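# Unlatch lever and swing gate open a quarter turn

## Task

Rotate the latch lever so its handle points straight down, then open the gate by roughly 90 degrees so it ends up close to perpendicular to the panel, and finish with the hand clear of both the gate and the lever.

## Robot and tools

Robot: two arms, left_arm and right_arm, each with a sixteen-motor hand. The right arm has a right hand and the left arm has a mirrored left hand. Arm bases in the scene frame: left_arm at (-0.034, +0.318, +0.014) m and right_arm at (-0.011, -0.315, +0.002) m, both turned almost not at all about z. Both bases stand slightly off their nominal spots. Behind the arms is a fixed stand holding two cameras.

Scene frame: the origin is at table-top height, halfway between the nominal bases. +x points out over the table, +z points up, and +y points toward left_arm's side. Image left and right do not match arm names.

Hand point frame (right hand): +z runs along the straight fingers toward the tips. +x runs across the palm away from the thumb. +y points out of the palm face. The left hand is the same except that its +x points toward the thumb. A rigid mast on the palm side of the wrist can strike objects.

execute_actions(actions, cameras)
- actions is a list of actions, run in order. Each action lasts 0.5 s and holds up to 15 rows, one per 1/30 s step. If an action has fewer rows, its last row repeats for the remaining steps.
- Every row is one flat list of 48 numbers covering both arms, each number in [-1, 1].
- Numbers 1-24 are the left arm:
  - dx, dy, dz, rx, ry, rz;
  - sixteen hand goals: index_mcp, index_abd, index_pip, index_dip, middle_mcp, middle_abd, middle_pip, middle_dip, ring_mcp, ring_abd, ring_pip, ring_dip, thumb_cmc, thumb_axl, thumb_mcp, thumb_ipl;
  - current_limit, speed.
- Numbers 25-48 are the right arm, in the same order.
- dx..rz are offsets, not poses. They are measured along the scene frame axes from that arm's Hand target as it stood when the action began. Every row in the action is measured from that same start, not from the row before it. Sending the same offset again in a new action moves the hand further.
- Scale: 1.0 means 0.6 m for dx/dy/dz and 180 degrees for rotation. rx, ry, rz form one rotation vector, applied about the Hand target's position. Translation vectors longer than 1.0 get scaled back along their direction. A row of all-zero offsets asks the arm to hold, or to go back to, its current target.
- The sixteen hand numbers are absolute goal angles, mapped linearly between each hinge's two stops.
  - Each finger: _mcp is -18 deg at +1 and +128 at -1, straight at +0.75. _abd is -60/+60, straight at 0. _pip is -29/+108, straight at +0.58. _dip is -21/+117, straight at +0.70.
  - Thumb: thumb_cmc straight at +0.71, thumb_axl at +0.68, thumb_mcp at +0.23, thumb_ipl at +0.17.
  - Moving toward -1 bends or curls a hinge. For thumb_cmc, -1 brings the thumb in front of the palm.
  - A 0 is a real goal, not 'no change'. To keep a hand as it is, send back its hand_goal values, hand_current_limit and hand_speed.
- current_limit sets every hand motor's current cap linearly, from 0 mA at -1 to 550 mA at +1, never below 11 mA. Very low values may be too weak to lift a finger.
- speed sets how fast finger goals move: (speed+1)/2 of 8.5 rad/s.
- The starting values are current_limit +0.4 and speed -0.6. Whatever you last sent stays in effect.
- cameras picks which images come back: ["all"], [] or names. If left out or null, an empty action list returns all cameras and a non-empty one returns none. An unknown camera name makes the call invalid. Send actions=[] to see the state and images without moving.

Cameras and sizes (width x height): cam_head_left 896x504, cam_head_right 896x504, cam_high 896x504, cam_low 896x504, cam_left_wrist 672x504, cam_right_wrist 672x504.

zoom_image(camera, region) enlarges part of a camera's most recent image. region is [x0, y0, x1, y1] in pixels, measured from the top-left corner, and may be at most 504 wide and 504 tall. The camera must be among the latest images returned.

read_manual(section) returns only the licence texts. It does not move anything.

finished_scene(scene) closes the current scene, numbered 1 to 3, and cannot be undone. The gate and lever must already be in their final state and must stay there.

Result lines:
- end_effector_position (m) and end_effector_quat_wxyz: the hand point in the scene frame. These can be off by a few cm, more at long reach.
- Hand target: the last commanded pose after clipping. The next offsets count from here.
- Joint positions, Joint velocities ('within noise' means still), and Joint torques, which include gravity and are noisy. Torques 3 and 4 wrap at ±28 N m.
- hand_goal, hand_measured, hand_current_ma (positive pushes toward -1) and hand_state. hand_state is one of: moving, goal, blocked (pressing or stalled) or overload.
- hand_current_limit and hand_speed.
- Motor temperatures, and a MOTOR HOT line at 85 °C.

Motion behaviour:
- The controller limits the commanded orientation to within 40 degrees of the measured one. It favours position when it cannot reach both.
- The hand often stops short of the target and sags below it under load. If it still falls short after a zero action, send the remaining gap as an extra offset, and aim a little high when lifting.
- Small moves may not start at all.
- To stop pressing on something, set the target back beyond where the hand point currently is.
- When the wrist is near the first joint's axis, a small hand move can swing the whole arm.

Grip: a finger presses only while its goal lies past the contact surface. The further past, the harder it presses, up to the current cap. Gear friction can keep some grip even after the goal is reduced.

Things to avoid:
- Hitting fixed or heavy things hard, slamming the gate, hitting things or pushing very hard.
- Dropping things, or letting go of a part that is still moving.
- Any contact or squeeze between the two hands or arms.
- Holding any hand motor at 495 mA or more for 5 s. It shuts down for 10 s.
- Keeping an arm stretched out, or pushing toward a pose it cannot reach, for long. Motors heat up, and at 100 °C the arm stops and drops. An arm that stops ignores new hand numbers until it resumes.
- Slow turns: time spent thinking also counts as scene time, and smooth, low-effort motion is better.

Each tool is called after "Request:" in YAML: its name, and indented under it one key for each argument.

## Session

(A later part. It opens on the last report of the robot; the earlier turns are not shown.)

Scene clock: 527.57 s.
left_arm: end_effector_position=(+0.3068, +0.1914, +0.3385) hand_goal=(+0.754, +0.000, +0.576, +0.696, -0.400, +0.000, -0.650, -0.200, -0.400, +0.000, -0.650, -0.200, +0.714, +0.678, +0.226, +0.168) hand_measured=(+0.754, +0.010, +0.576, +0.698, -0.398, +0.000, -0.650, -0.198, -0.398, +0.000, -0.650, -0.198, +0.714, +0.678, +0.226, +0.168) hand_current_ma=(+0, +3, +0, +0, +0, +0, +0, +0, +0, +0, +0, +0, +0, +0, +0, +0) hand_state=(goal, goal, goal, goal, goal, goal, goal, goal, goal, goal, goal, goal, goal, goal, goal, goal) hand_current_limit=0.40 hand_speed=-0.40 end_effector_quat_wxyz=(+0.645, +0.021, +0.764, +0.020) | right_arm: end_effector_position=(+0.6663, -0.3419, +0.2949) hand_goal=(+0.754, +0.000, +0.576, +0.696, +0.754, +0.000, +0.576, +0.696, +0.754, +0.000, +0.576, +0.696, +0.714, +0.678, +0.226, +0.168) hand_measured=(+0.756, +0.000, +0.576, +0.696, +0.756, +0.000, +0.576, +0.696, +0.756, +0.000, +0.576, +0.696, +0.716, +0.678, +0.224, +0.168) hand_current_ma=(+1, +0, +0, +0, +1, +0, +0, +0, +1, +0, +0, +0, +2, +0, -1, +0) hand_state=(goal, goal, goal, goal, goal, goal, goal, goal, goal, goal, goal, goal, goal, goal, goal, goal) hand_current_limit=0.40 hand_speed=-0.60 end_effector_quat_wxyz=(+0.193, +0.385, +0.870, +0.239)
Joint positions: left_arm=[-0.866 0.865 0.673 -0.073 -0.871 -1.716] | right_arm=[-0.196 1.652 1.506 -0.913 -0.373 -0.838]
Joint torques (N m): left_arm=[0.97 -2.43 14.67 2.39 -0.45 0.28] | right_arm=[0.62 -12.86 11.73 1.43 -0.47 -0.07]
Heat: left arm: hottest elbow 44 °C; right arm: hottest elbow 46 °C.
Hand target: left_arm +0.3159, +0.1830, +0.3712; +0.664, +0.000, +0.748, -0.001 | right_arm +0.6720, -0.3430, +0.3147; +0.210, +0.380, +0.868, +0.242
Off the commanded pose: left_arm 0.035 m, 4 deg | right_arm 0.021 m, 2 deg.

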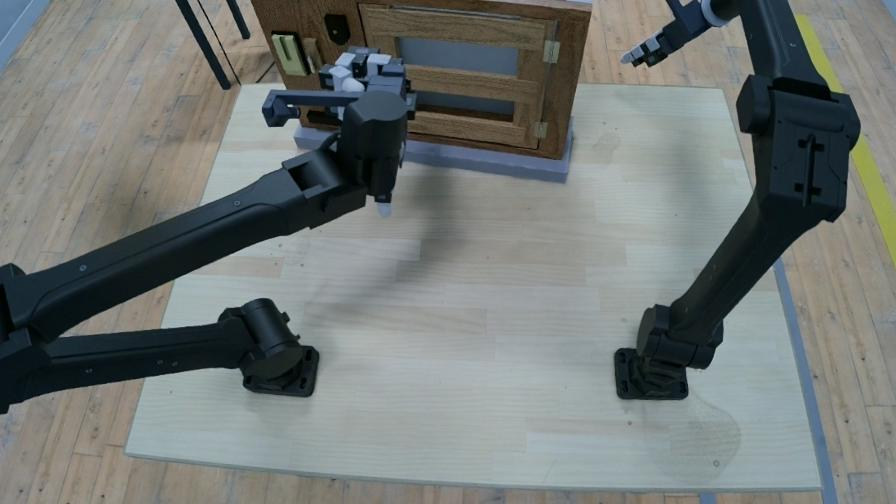

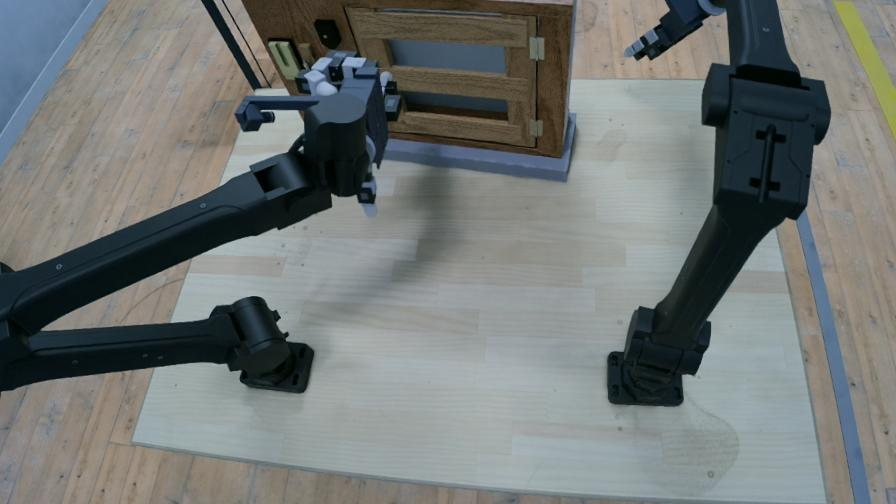

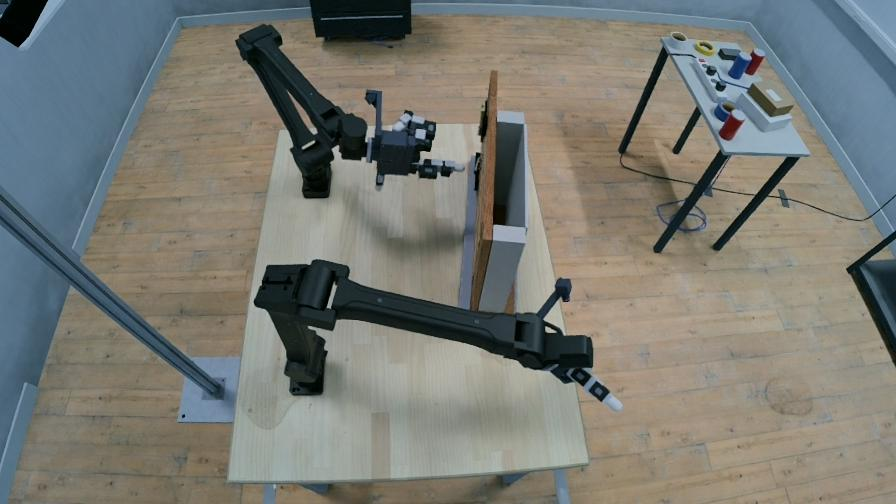

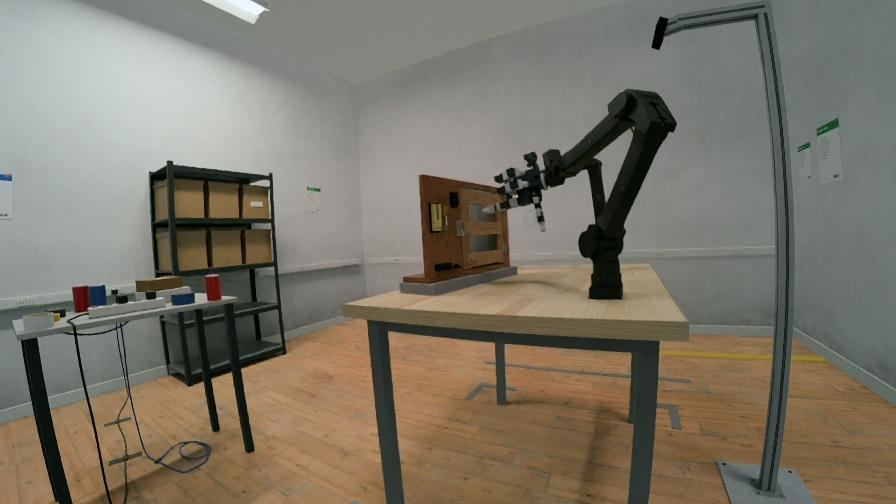

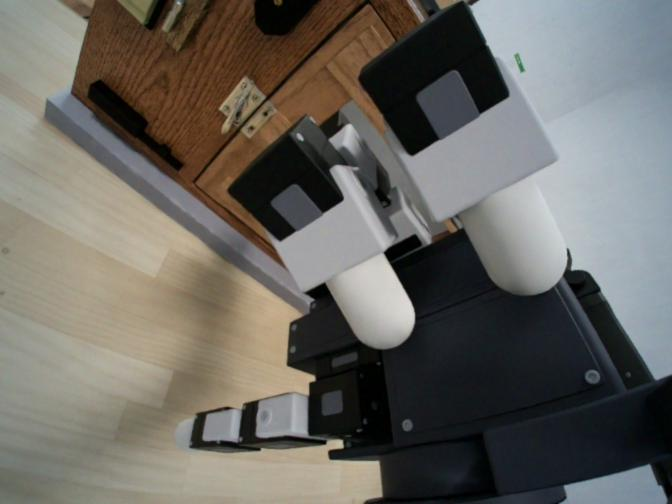

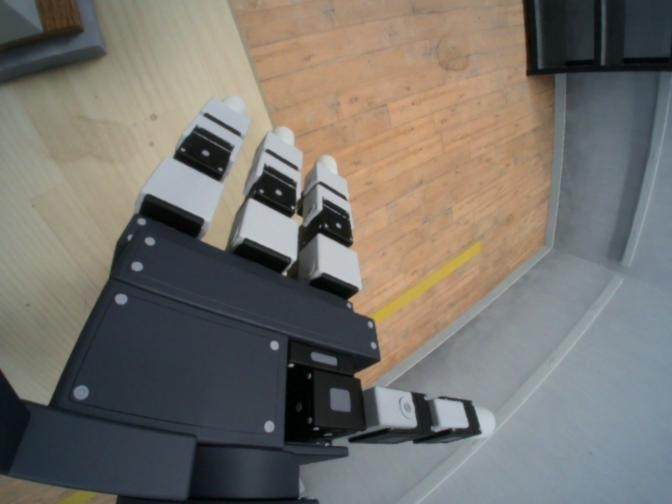

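Request:
execute_actions:
  actions:
    - [[0.023,0.1,-0.135,0,0,0,0.754,0,0.576,0.696,-0.4,0,-0.65,-0.2,-0.4,0,-0.65,-0.2,0.714,0.678,0.226,0.168,0.4,-0.4,0,0,0,0,0,0,0.754,0,0.576,0.696,0.754,0,0.576,0.696,0.754,0,0.576,0.696,0.714,0.678,0.226,0.168,0.4,-0.6]]
    - [[0.055,0.0,-0.075,0,0,0,0.754,0,0.576,0.696,-0.4,0,-0.65,-0.2,-0.4,0,-0.65,-0.2,0.714,0.678,0.226,0.168,0.4,-0.4,0,0,0,0,0,0,0.754,0,0.576,0.696,0.754,0,0.576,0.696,0.754,0,0.576,0.696,0.714,0.678,0.226,0.168,0.4,-0.6]]
  cameras: ["all"]

Request:
zoom_image:
  camera: "cam_head_right"
  region: [310, 40, 390, 100]

Request:
zoom_image:
  camera: "cam_low"
  region: [445, 210, 475, 245]

Request:
zoom_image:
  camera: "cam_high"
  region: [440, 140, 500, 190]

Scene clock: 620.17 s.
left_arm: end_effector_position=(+0.3609, +0.2399, +0.2432) hand_goal=(+0.754, +0.000, +0.576, +0.696, -0.400, +0.000, -0.650, -0.200, -0.400, +0.000, -0.650, -0.200, +0.714, +0.678, +0.226, +0.168) hand_measured=(+0.754, +0.008, +0.576, +0.698, -0.398, +0.000, -0.650, -0.198, -0.398, +0.000, -0.650, -0.198, +0.714, +0.678, +0.226, +0.168) hand_current_ma=(+0, +3, +0, +0, +0, +0, +0, +0, +0, +0, +0, +0, +0, +0, +0, +0) hand_state=(goal, goal, goal, goal, goal, goal, goal, goal, goal, goal, goal, goal, goal, goal, goal, goal) hand_current_limit=0.40 hand_speed=-0.40 end_effector_quat_wxyz=(+0.659, -0.001, +0.752, -0.005) | right_arm: end_effector_position=(+0.6663, -0.3419, +0.2949) hand_goal=(+0.754, +0.000, +0.576, +0.696, +0.754, +0.000, +0.576, +0.696, +0.754, +0.000, +0.576, +0.696, +0.714, +0.678, +0.226, +0.168) hand_measured=(+0.756, +0.000, +0.576, +0.696, +0.756, +0.000, +0.576, +0.696, +0.756, +0.000, +0.576, +0.696, +0.716, +0.678, +0.224, +0.168) hand_current_ma=(+1, +0, +0, +0, +1, +0, +0, +0, +1, +0, +0, +0, +2, +0, -1, +0) hand_state=(goal, goal, goal, goal, goal, goal, goal, goal, goal, goal, goal, goal, goal, goal, goal, goal) hand_current_limit=0.40 hand_speed=-0.60 end_effector_quat_wxyz=(+0.193, +0.385, +0.870, +0.239)
Joint positions: left_arm=[-0.599 1.014 0.46 0.392 -0.607 -1.673] | right_arm=[-0.196 1.652 1.506 -0.913 -0.373 -0.838]
Joint torques (N m): left_arm=[1.14 -3.96 8.18 2.62 -0.14 0.48] | right_arm=[0.56 -12.86 11.7 1.43 -0.47 -0.06]
Motor temperatures (°C): left_arm=[23 23 49 22 21 23] | right_arm=[20 28 47 23 23 22]
Heat: left arm: hottest elbow 49 °C; right arm: hottest elbow 47 °C.
Hand target: left_arm +0.3627, +0.2431, +0.2452; +0.664, +0.000, +0.748, -0.001 | right_arm +0.6720, -0.3430, +0.3147; +0.210, +0.380, +0.868, +0.242
Off the commanded pose: left_arm 0.004 m, 1 deg | right_arm 0.021 m, 2 deg.

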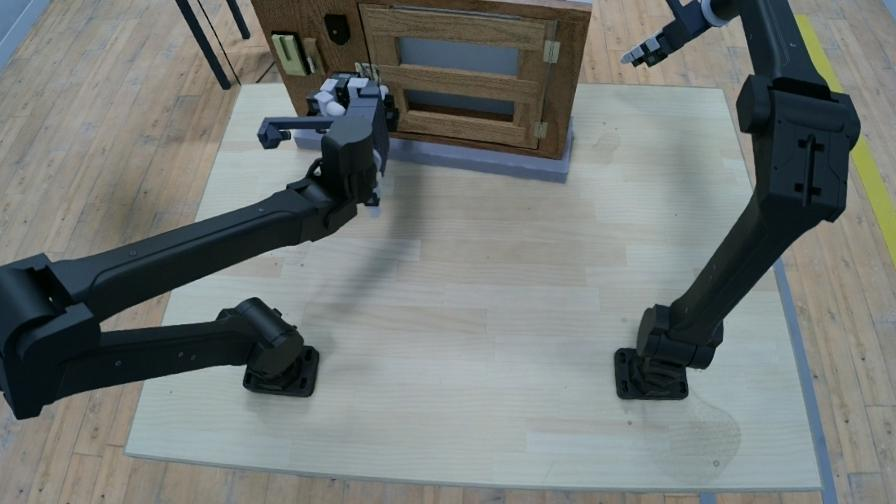

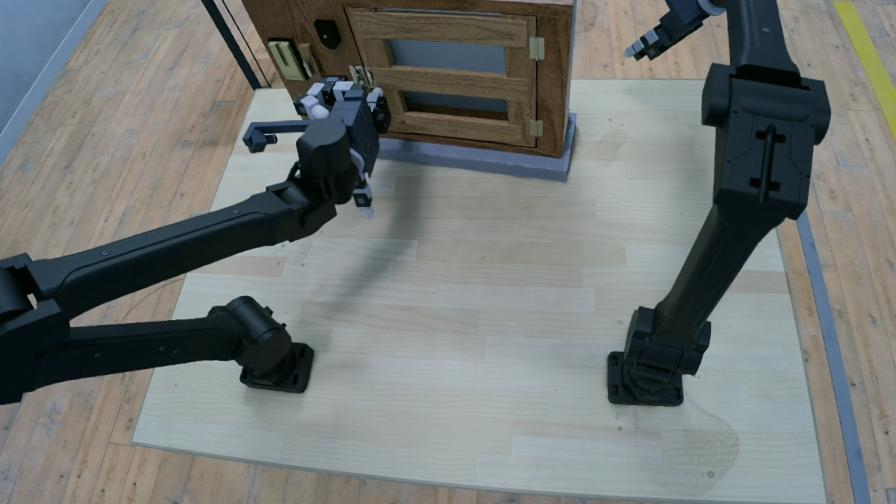

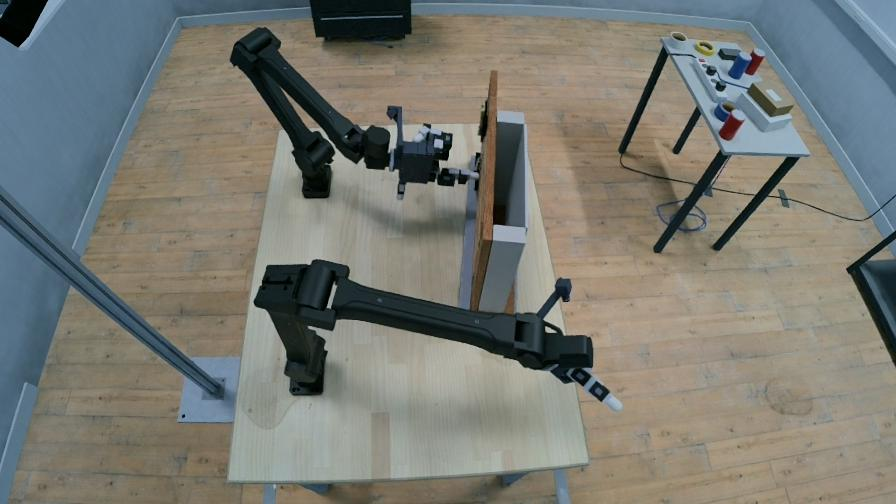

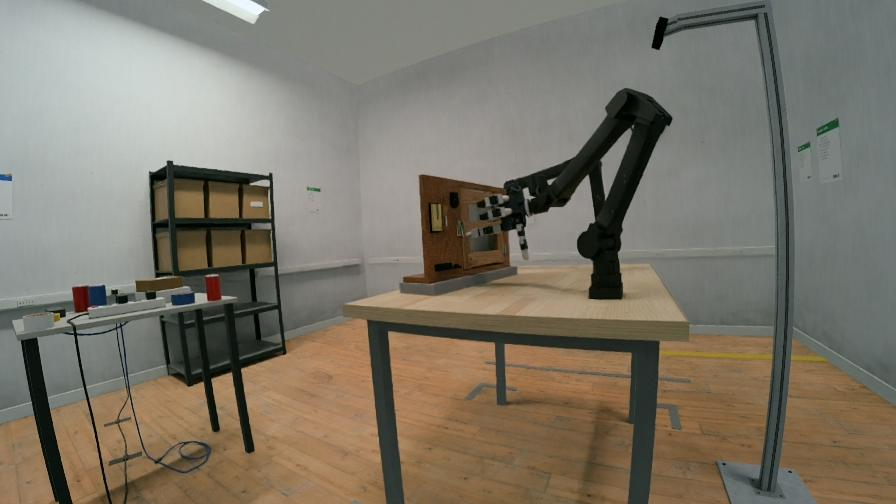

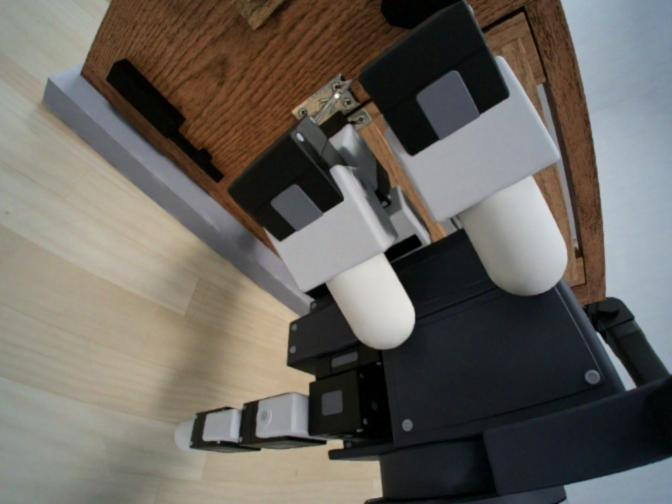

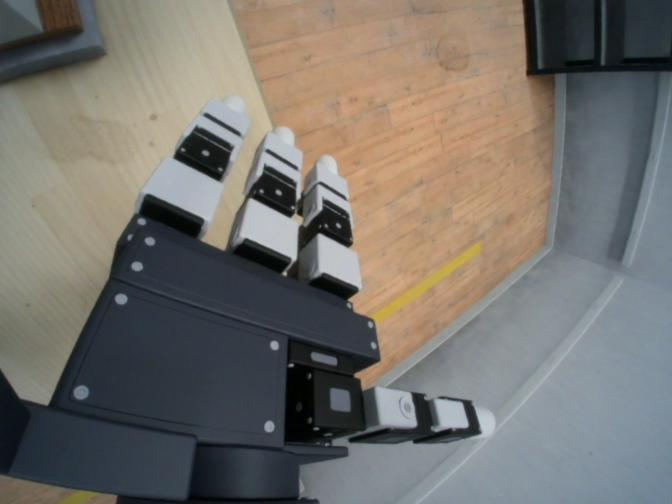

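Scaled by 6.300 from the camera's 896x504 image, which has a finer 1280x720 frame.

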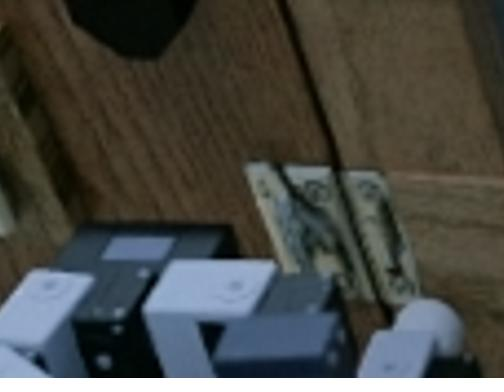

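Scaled by 14.400 from the camera's 896x504 image, which has a finer 1280x720 frame.

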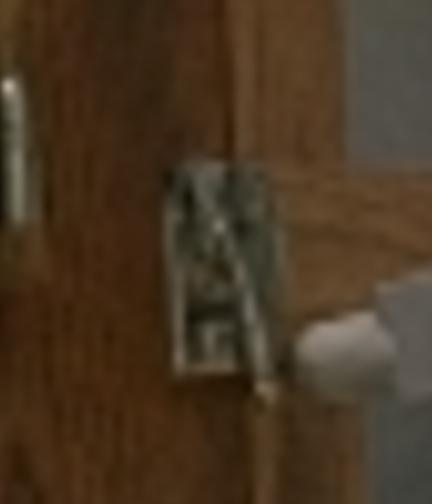

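Scaled by 8.400 from the camera's 896x504 image, which has a finer 1280x720 frame.

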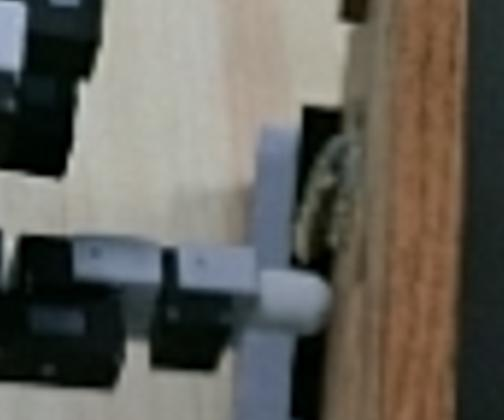

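Request:
execute_actions:
  actions:
    - [[0,0,0,0,0,0,0.65,0,0.576,0.696,-0.4,0,-0.65,-0.2,-0.4,0,-0.65,-0.2,0.714,0.678,0.226,0.168,0.5,-0.8,0,0,0,0,0,0,0.754,0,0.576,0.696,0.754,0,0.576,0.696,0.754,0,0.576,0.696,0.714,0.678,0.226,0.168,0.4,-0.6]]
  cameras: ["cam_high","cam_head_right","cam_low"]

Request:
zoom_image:
  camera: "cam_head_right"
  region: [310, 40, 390, 100]

Request:
zoom_image:
  camera: "cam_high"
  region: [440, 140, 500, 190]

Request:
zoom_image:
  camera: "cam_low"
  region: [445, 210, 475, 245]

Scene clock: 646.70 s.
left_arm: end_effector_position=(+0.3611, +0.2398, +0.2436) hand_goal=(+0.650, +0.000, +0.576, +0.696, -0.400, +0.000, -0.650, -0.200, -0.400, +0.000, -0.650, -0.200, +0.714, +0.678, +0.226, +0.168) hand_measured=(+0.652, +0.008, +0.576, +0.698, -0.398, +0.000, -0.650, -0.198, -0.398, +0.000, -0.650, -0.198, +0.714, +0.678, +0.226, +0.168) hand_current_ma=(+0, +3, +0, +0, +0, +0, +0, +0, +0, +0, +0, +0, +0, +0, +0, +0) hand_state=(goal, goal, goal, goal, goal, goal, goal, goal, goal, goal, goal, goal, goal, goal, goal, goal) hand_current_limit=0.50 hand_speed=-0.80 end_effector_quat_wxyz=(+0.660, -0.001, +0.752, -0.006) | right_arm: end_effector_position=(+0.6663, -0.3419, +0.2949) hand_goal=(+0.754, +0.000, +0.576, +0.696, +0.754, +0.000, +0.576, +0.696, +0.754, +0.000, +0.576, +0.696, +0.714, +0.678, +0.226, +0.168) hand_measured=(+0.756, +0.000, +0.576, +0.696, +0.756, +0.000, +0.576, +0.696, +0.756, +0.000, +0.576, +0.696, +0.716, +0.678, +0.224, +0.168) hand_current_ma=(+1, +0, +0, +0, +1, +0, +0, +0, +1, +0, +0, +0, +2, +0, -1, +0) hand_state=(goal, goal, goal, goal, goal, goal, goal, goal, goal, goal, goal, goal, goal, goal, goal, goal) hand_current_limit=0.40 hand_speed=-0.60 end_effector_quat_wxyz=(+0.193, +0.385, +0.870, +0.239)
Joint positions: left_arm=[-0.599 1.014 0.46 0.395 -0.606 -1.672] | right_arm=[-0.196 1.652 1.506 -0.913 -0.373 -0.838]
Joint torques (N m): left_arm=[1.44 -3.78 8.24 2.67 -0.12 0.48] | right_arm=[0.56 -12.86 11.7 1.43 -0.47 -0.06]
Heat: left arm: hottest elbow 45 °C; right arm: hottest elbow 47 °C.
Hand target: left_arm +0.3627, +0.2429, +0.2452; +0.664, +0.000, +0.748, -0.001 | right_arm +0.6720, -0.3430, +0.3147; +0.210, +0.380, +0.868, +0.242
Off the commanded pose: left_arm 0.004 m, 1 deg | right_arm 0.021 m, 2 deg.
Images, in order (width x height): cam_head_right 896x504, cam_high 896x504, cam_low 896x504.

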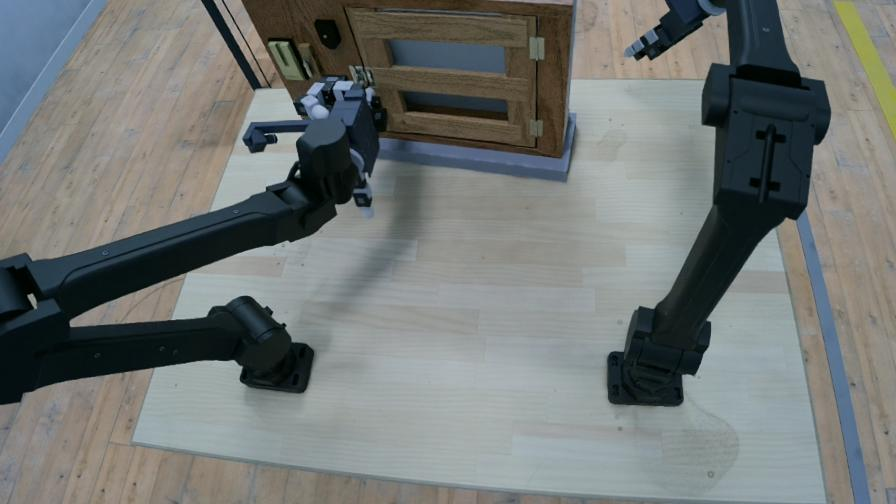

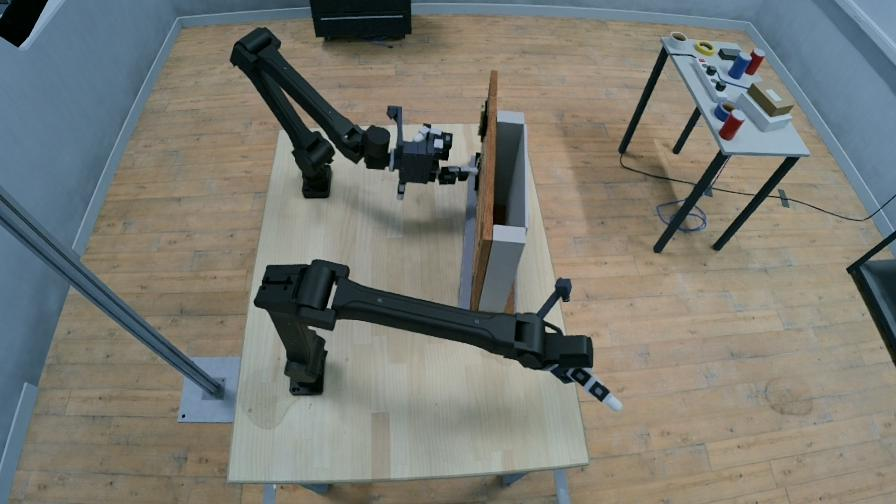

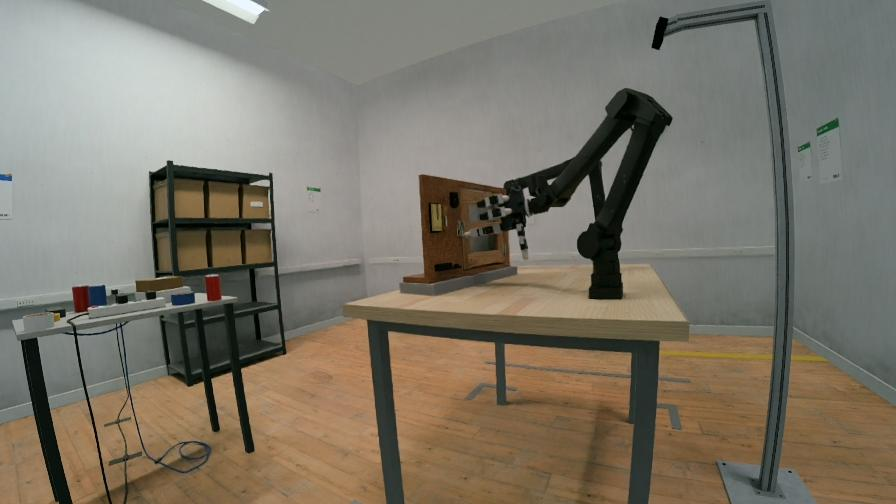

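Scaled by 6.300 from the camera's 896x504 image, which has a finer 1280x720 frame.

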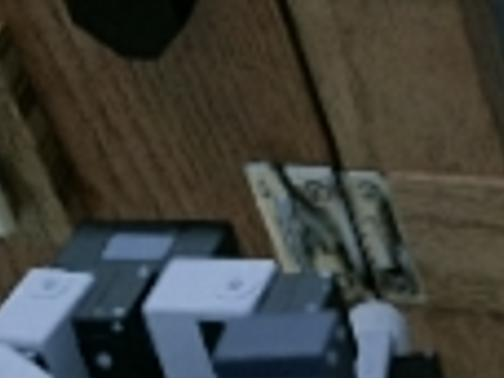

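Scaled by 8.400 from the camera's 896x504 image, which has a finer 1280x720 frame.

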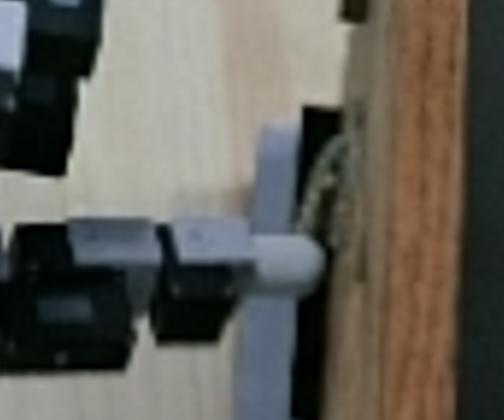

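Scaled by 14.400 from the camera's 896x504 image, which has a finer 1280x720 frame.

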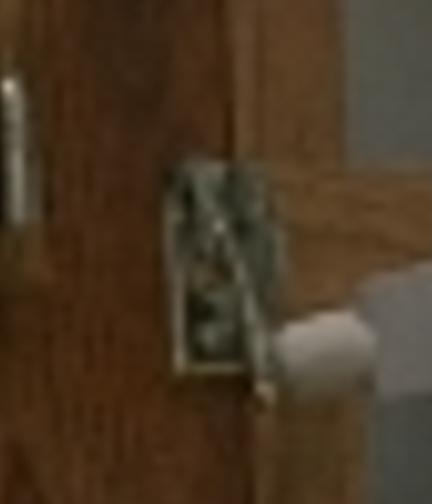

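Request:
execute_actions:
  actions:
    - [[0,0,0,0,0,0,0.61,0,0.576,0.696,-0.4,0,-0.65,-0.2,-0.4,0,-0.65,-0.2,0.714,0.678,0.226,0.168,0.6,-0.8,0,0,0,0,0,0,0.754,0,0.576,0.696,0.754,0,0.576,0.696,0.754,0,0.576,0.696,0.714,0.678,0.226,0.168,0.4,-0.6]]
  cameras: ["cam_high","cam_head_right","cam_low","cam_head_left"]

Request:
zoom_image:
  camera: "cam_head_right"
  region: [310, 40, 390, 100]

Request:
zoom_image:
  camera: "cam_high"
  region: [440, 140, 500, 190]

Request:
zoom_image:
  camera: "cam_low"
  region: [445, 210, 475, 245]

Scene clock: 656.03 s.
left_arm: end_effector_position=(+0.3613, +0.2392, +0.2435) hand_goal=(+0.610, +0.000, +0.576, +0.696, -0.400, +0.000, -0.650, -0.200, -0.400, +0.000, -0.650, -0.200, +0.714, +0.678, +0.226, +0.168) hand_measured=(+0.630, +0.008, +0.580, +0.698, -0.398, +0.000, -0.650, -0.198, -0.398, +0.000, -0.650, -0.198, +0.714, +0.678, +0.226, +0.168) hand_current_ma=(+15, +2, +1, +0, +0, +0, +0, +0, +0, +0, +0, +0, +0, +0, +0, +0) hand_state=(blocked, goal, goal, goal, goal, goal, goal, goal, goal, goal, goal, goal, goal, goal, goal, goal) hand_current_limit=0.60 hand_speed=-0.80 end_effector_quat_wxyz=(+0.659, +0.000, +0.752, -0.007) | right_arm: end_effector_position=(+0.6663, -0.3419, +0.2949) hand_goal=(+0.754, +0.000, +0.576, +0.696, +0.754, +0.000, +0.576, +0.696, +0.754, +0.000, +0.576, +0.696, +0.714, +0.678, +0.226, +0.168) hand_measured=(+0.756, +0.000, +0.576, +0.696, +0.756, +0.000, +0.576, +0.696, +0.756, +0.000, +0.576, +0.696, +0.716, +0.678, +0.224, +0.168) hand_current_ma=(+1, +0, +0, +0, +1, +0, +0, +0, +1, +0, +0, +0, +2, +0, -1, +0) hand_state=(goal, goal, goal, goal, goal, goal, goal, goal, goal, goal, goal, goal, goal, goal, goal, goal) hand_current_limit=0.40 hand_speed=-0.60 end_effector_quat_wxyz=(+0.193, +0.385, +0.870, +0.239)
Joint positions: left_arm=[-0.599 1.014 0.46 0.395 -0.603 -1.672] | right_arm=[-0.196 1.652 1.506 -0.913 -0.373 -0.838]
Joint torques (N m): left_arm=[1.32 -3.6 8.28 2.65 -0.28 0.48] | right_arm=[0.5 -12.86 11.71 1.44 -0.47 -0.06]
Motor temperatures (°C): left_arm=[23 23 44 22 21 23] | right_arm=[20 28 47 23 23 22]
Heat: left arm: hottest elbow 44 °C; right arm: hottest elbow 47 °C.
Hand target: left_arm +0.3627, +0.2430, +0.2452; +0.664, +0.000, +0.748, -0.001 | right_arm +0.6720, -0.3430, +0.3147; +0.210, +0.380, +0.868, +0.242
Off the commanded pose: left_arm 0.004 m, 1 deg | right_arm 0.021 m, 2 deg.
Images, in order (width x height): cam_head_left 896x504, cam_head_right 896x504, cam_high 896x504, cam_low 896x504.

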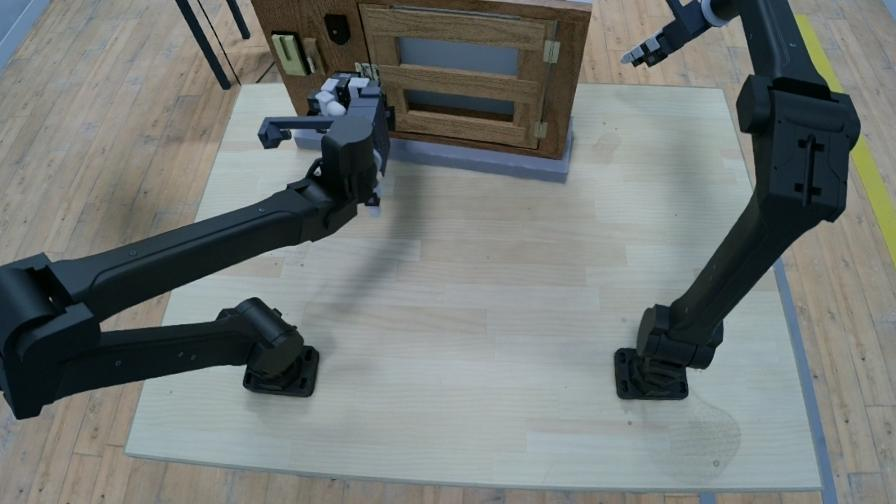

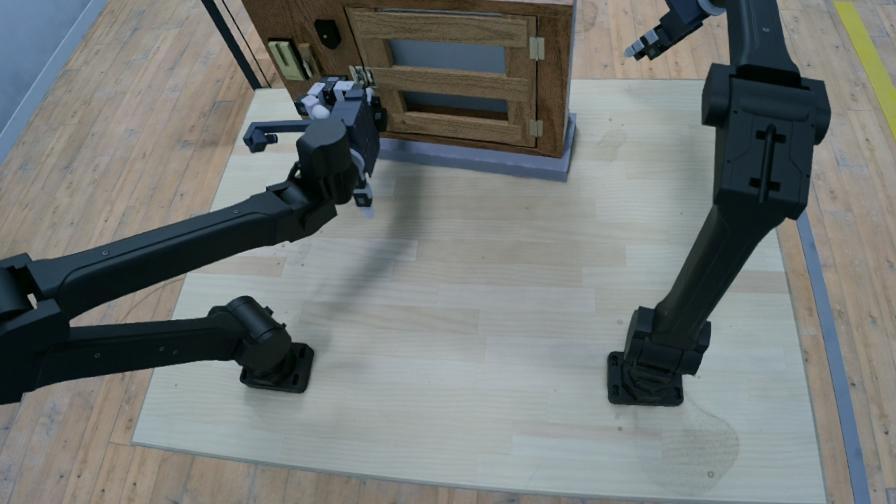

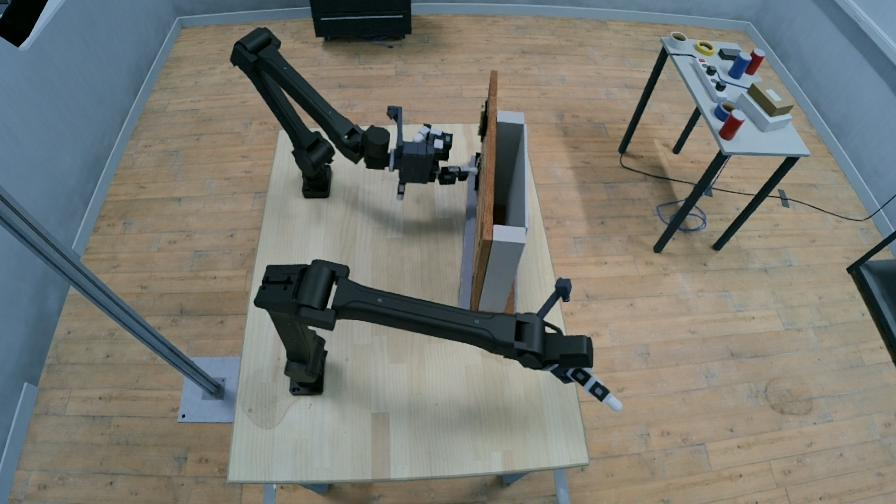

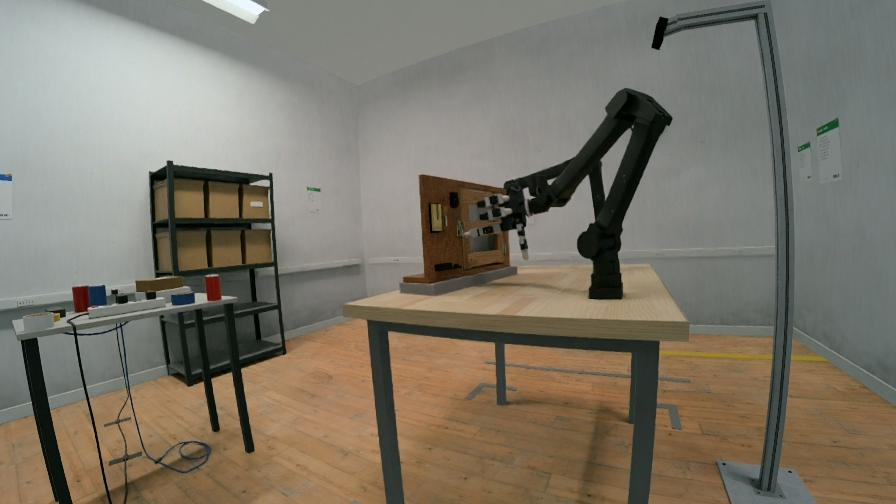

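Scaled by 6.300 from the camera's 896x504 image, which has a finer 1280x720 frame.

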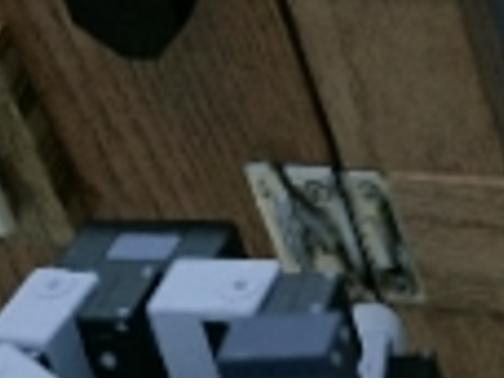

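Scaled by 8.400 from the camera's 896x504 image, which has a finer 1280x720 frame.

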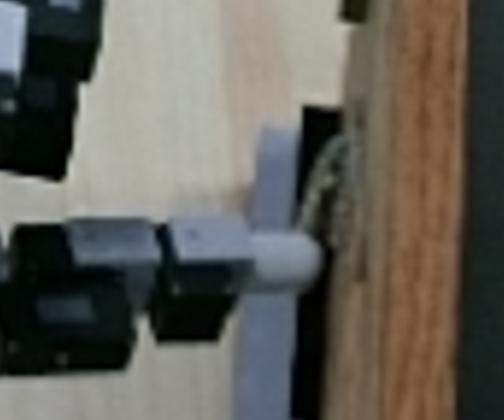

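Scaled by 14.400 from the camera's 896x504 image, which has a finer 1280x720 frame.

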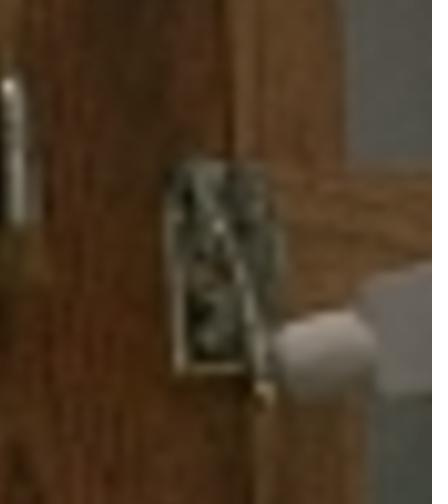

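Request:
execute_actions:
  actions:
    - [[0,0,0,0,0,0,0.57,0,0.576,0.696,-0.4,0,-0.65,-0.2,-0.4,0,-0.65,-0.2,0.714,0.678,0.226,0.168,0.7,-0.8,0,0,0,0,0,0,0.754,0,0.576,0.696,0.754,0,0.576,0.696,0.754,0,0.576,0.696,0.714,0.678,0.226,0.168,0.4,-0.6]]
  cameras: ["cam_high","cam_head_right","cam_low"]

Request:
zoom_image:
  camera: "cam_head_right"
  region: [340, 55, 385, 100]

Request:
zoom_image:
  camera: "cam_low"
  region: [445, 210, 475, 245]

Scene clock: 667.70 s.
left_arm: end_effector_position=(+0.3616, +0.2386, +0.2436) hand_goal=(+0.570, +0.000, +0.576, +0.696, -0.400, +0.000, -0.650, -0.200, -0.400, +0.000, -0.650, -0.200, +0.714, +0.678, +0.226, +0.168) hand_measured=(+0.616, +0.008, +0.586, +0.700, -0.398, +0.000, -0.650, -0.198, -0.398, +0.000, -0.650, -0.198, +0.714, +0.678, +0.226, +0.168) hand_current_ma=(+62, +2, +4, +1, +0, +0, +0, +0, +0, +0, +0, +0, +0, +0, +0, +0) hand_state=(blocked, goal, goal, goal, goal, goal, goal, goal, goal, goal, goal, goal, goal, goal, goal, goal) hand_current_limit=0.70 hand_speed=-0.80 end_effector_quat_wxyz=(+0.660, +0.001, +0.752, -0.008) | right_arm: end_effector_position=(+0.6663, -0.3419, +0.2949) hand_goal=(+0.754, +0.000, +0.576, +0.696, +0.754, +0.000, +0.576, +0.696, +0.754, +0.000, +0.576, +0.696, +0.714, +0.678, +0.226, +0.168) hand_measured=(+0.756, +0.000, +0.576, +0.696, +0.756, +0.000, +0.576, +0.696, +0.756, +0.000, +0.576, +0.696, +0.716, +0.678, +0.224, +0.168) hand_current_ma=(+1, +0, +0, +0, +1, +0, +0, +0, +1, +0, +0, +0, +2, +0, -1, +0) hand_state=(goal, goal, goal, goal, goal, goal, goal, goal, goal, goal, goal, goal, goal, goal, goal, goal) hand_current_limit=0.40 hand_speed=-0.60 end_effector_quat_wxyz=(+0.193, +0.385, +0.870, +0.239)
Joint positions: left_arm=[-0.599 1.014 0.46 0.395 -0.6 -1.672] | right_arm=[-0.196 1.652 1.506 -0.913 -0.373 -0.838]
Joint torques (N m): left_arm=[1.49 -3.72 8.18 2.61 -0.4 0.48] | right_arm=[0.5 -12.92 11.73 1.43 -0.47 -0.06]
Heat: left arm: hottest elbow 43 °C; right arm: hottest elbow 47 °C.
Hand target: left_arm +0.3627, +0.2430, +0.2452; +0.664, +0.000, +0.748, -0.001 | right_arm +0.6720, -0.3430, +0.3147; +0.210, +0.380, +0.868, +0.242
Off the commanded pose: left_arm 0.005 m, 1 deg | right_arm 0.021 m, 2 deg.
Images, in order (width x height): cam_head_right 896x504, cam_high 896x504, cam_low 896x504.

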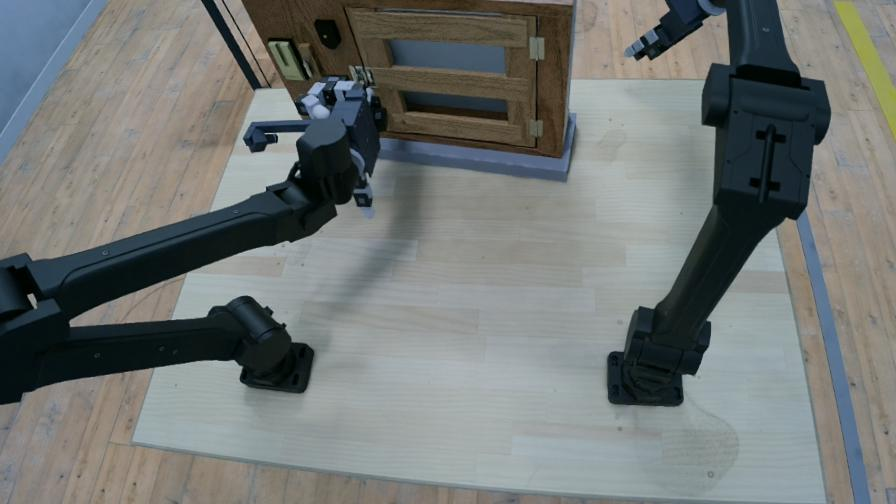

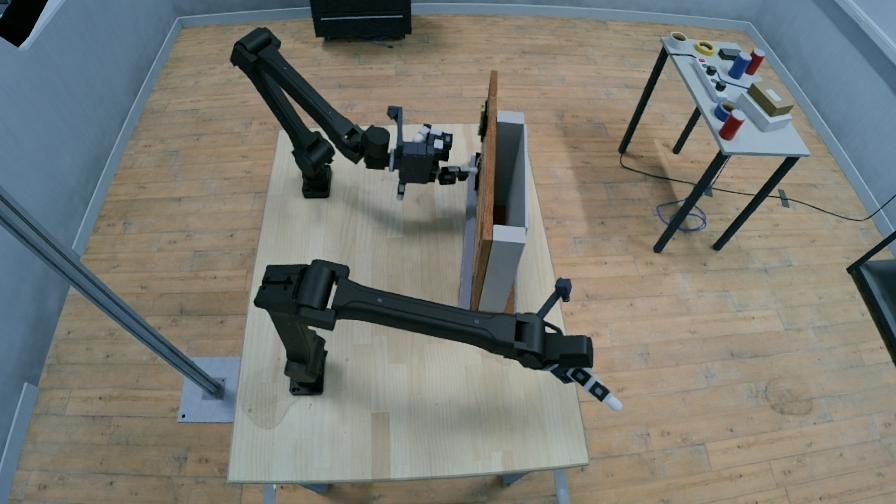

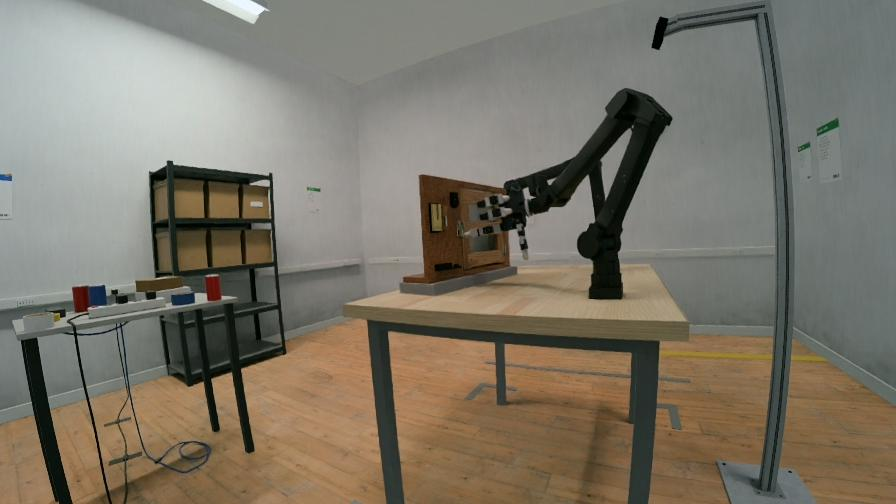

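Scaled by 11.200 from the camera's 896x504 image, which has a finer 1280x720 frame.

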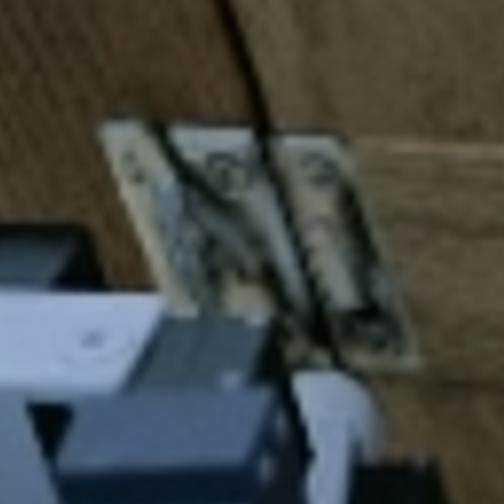

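Scaled by 14.400 from the camera's 896x504 image, which has a finer 1280x720 frame.

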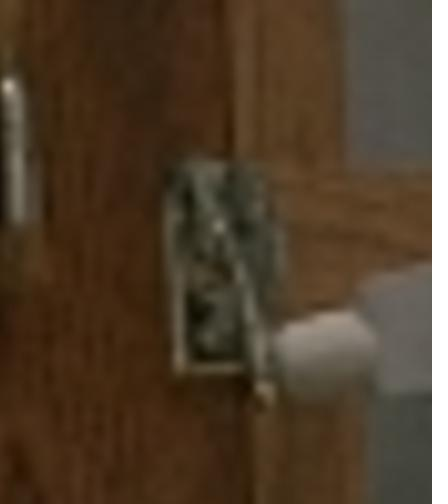

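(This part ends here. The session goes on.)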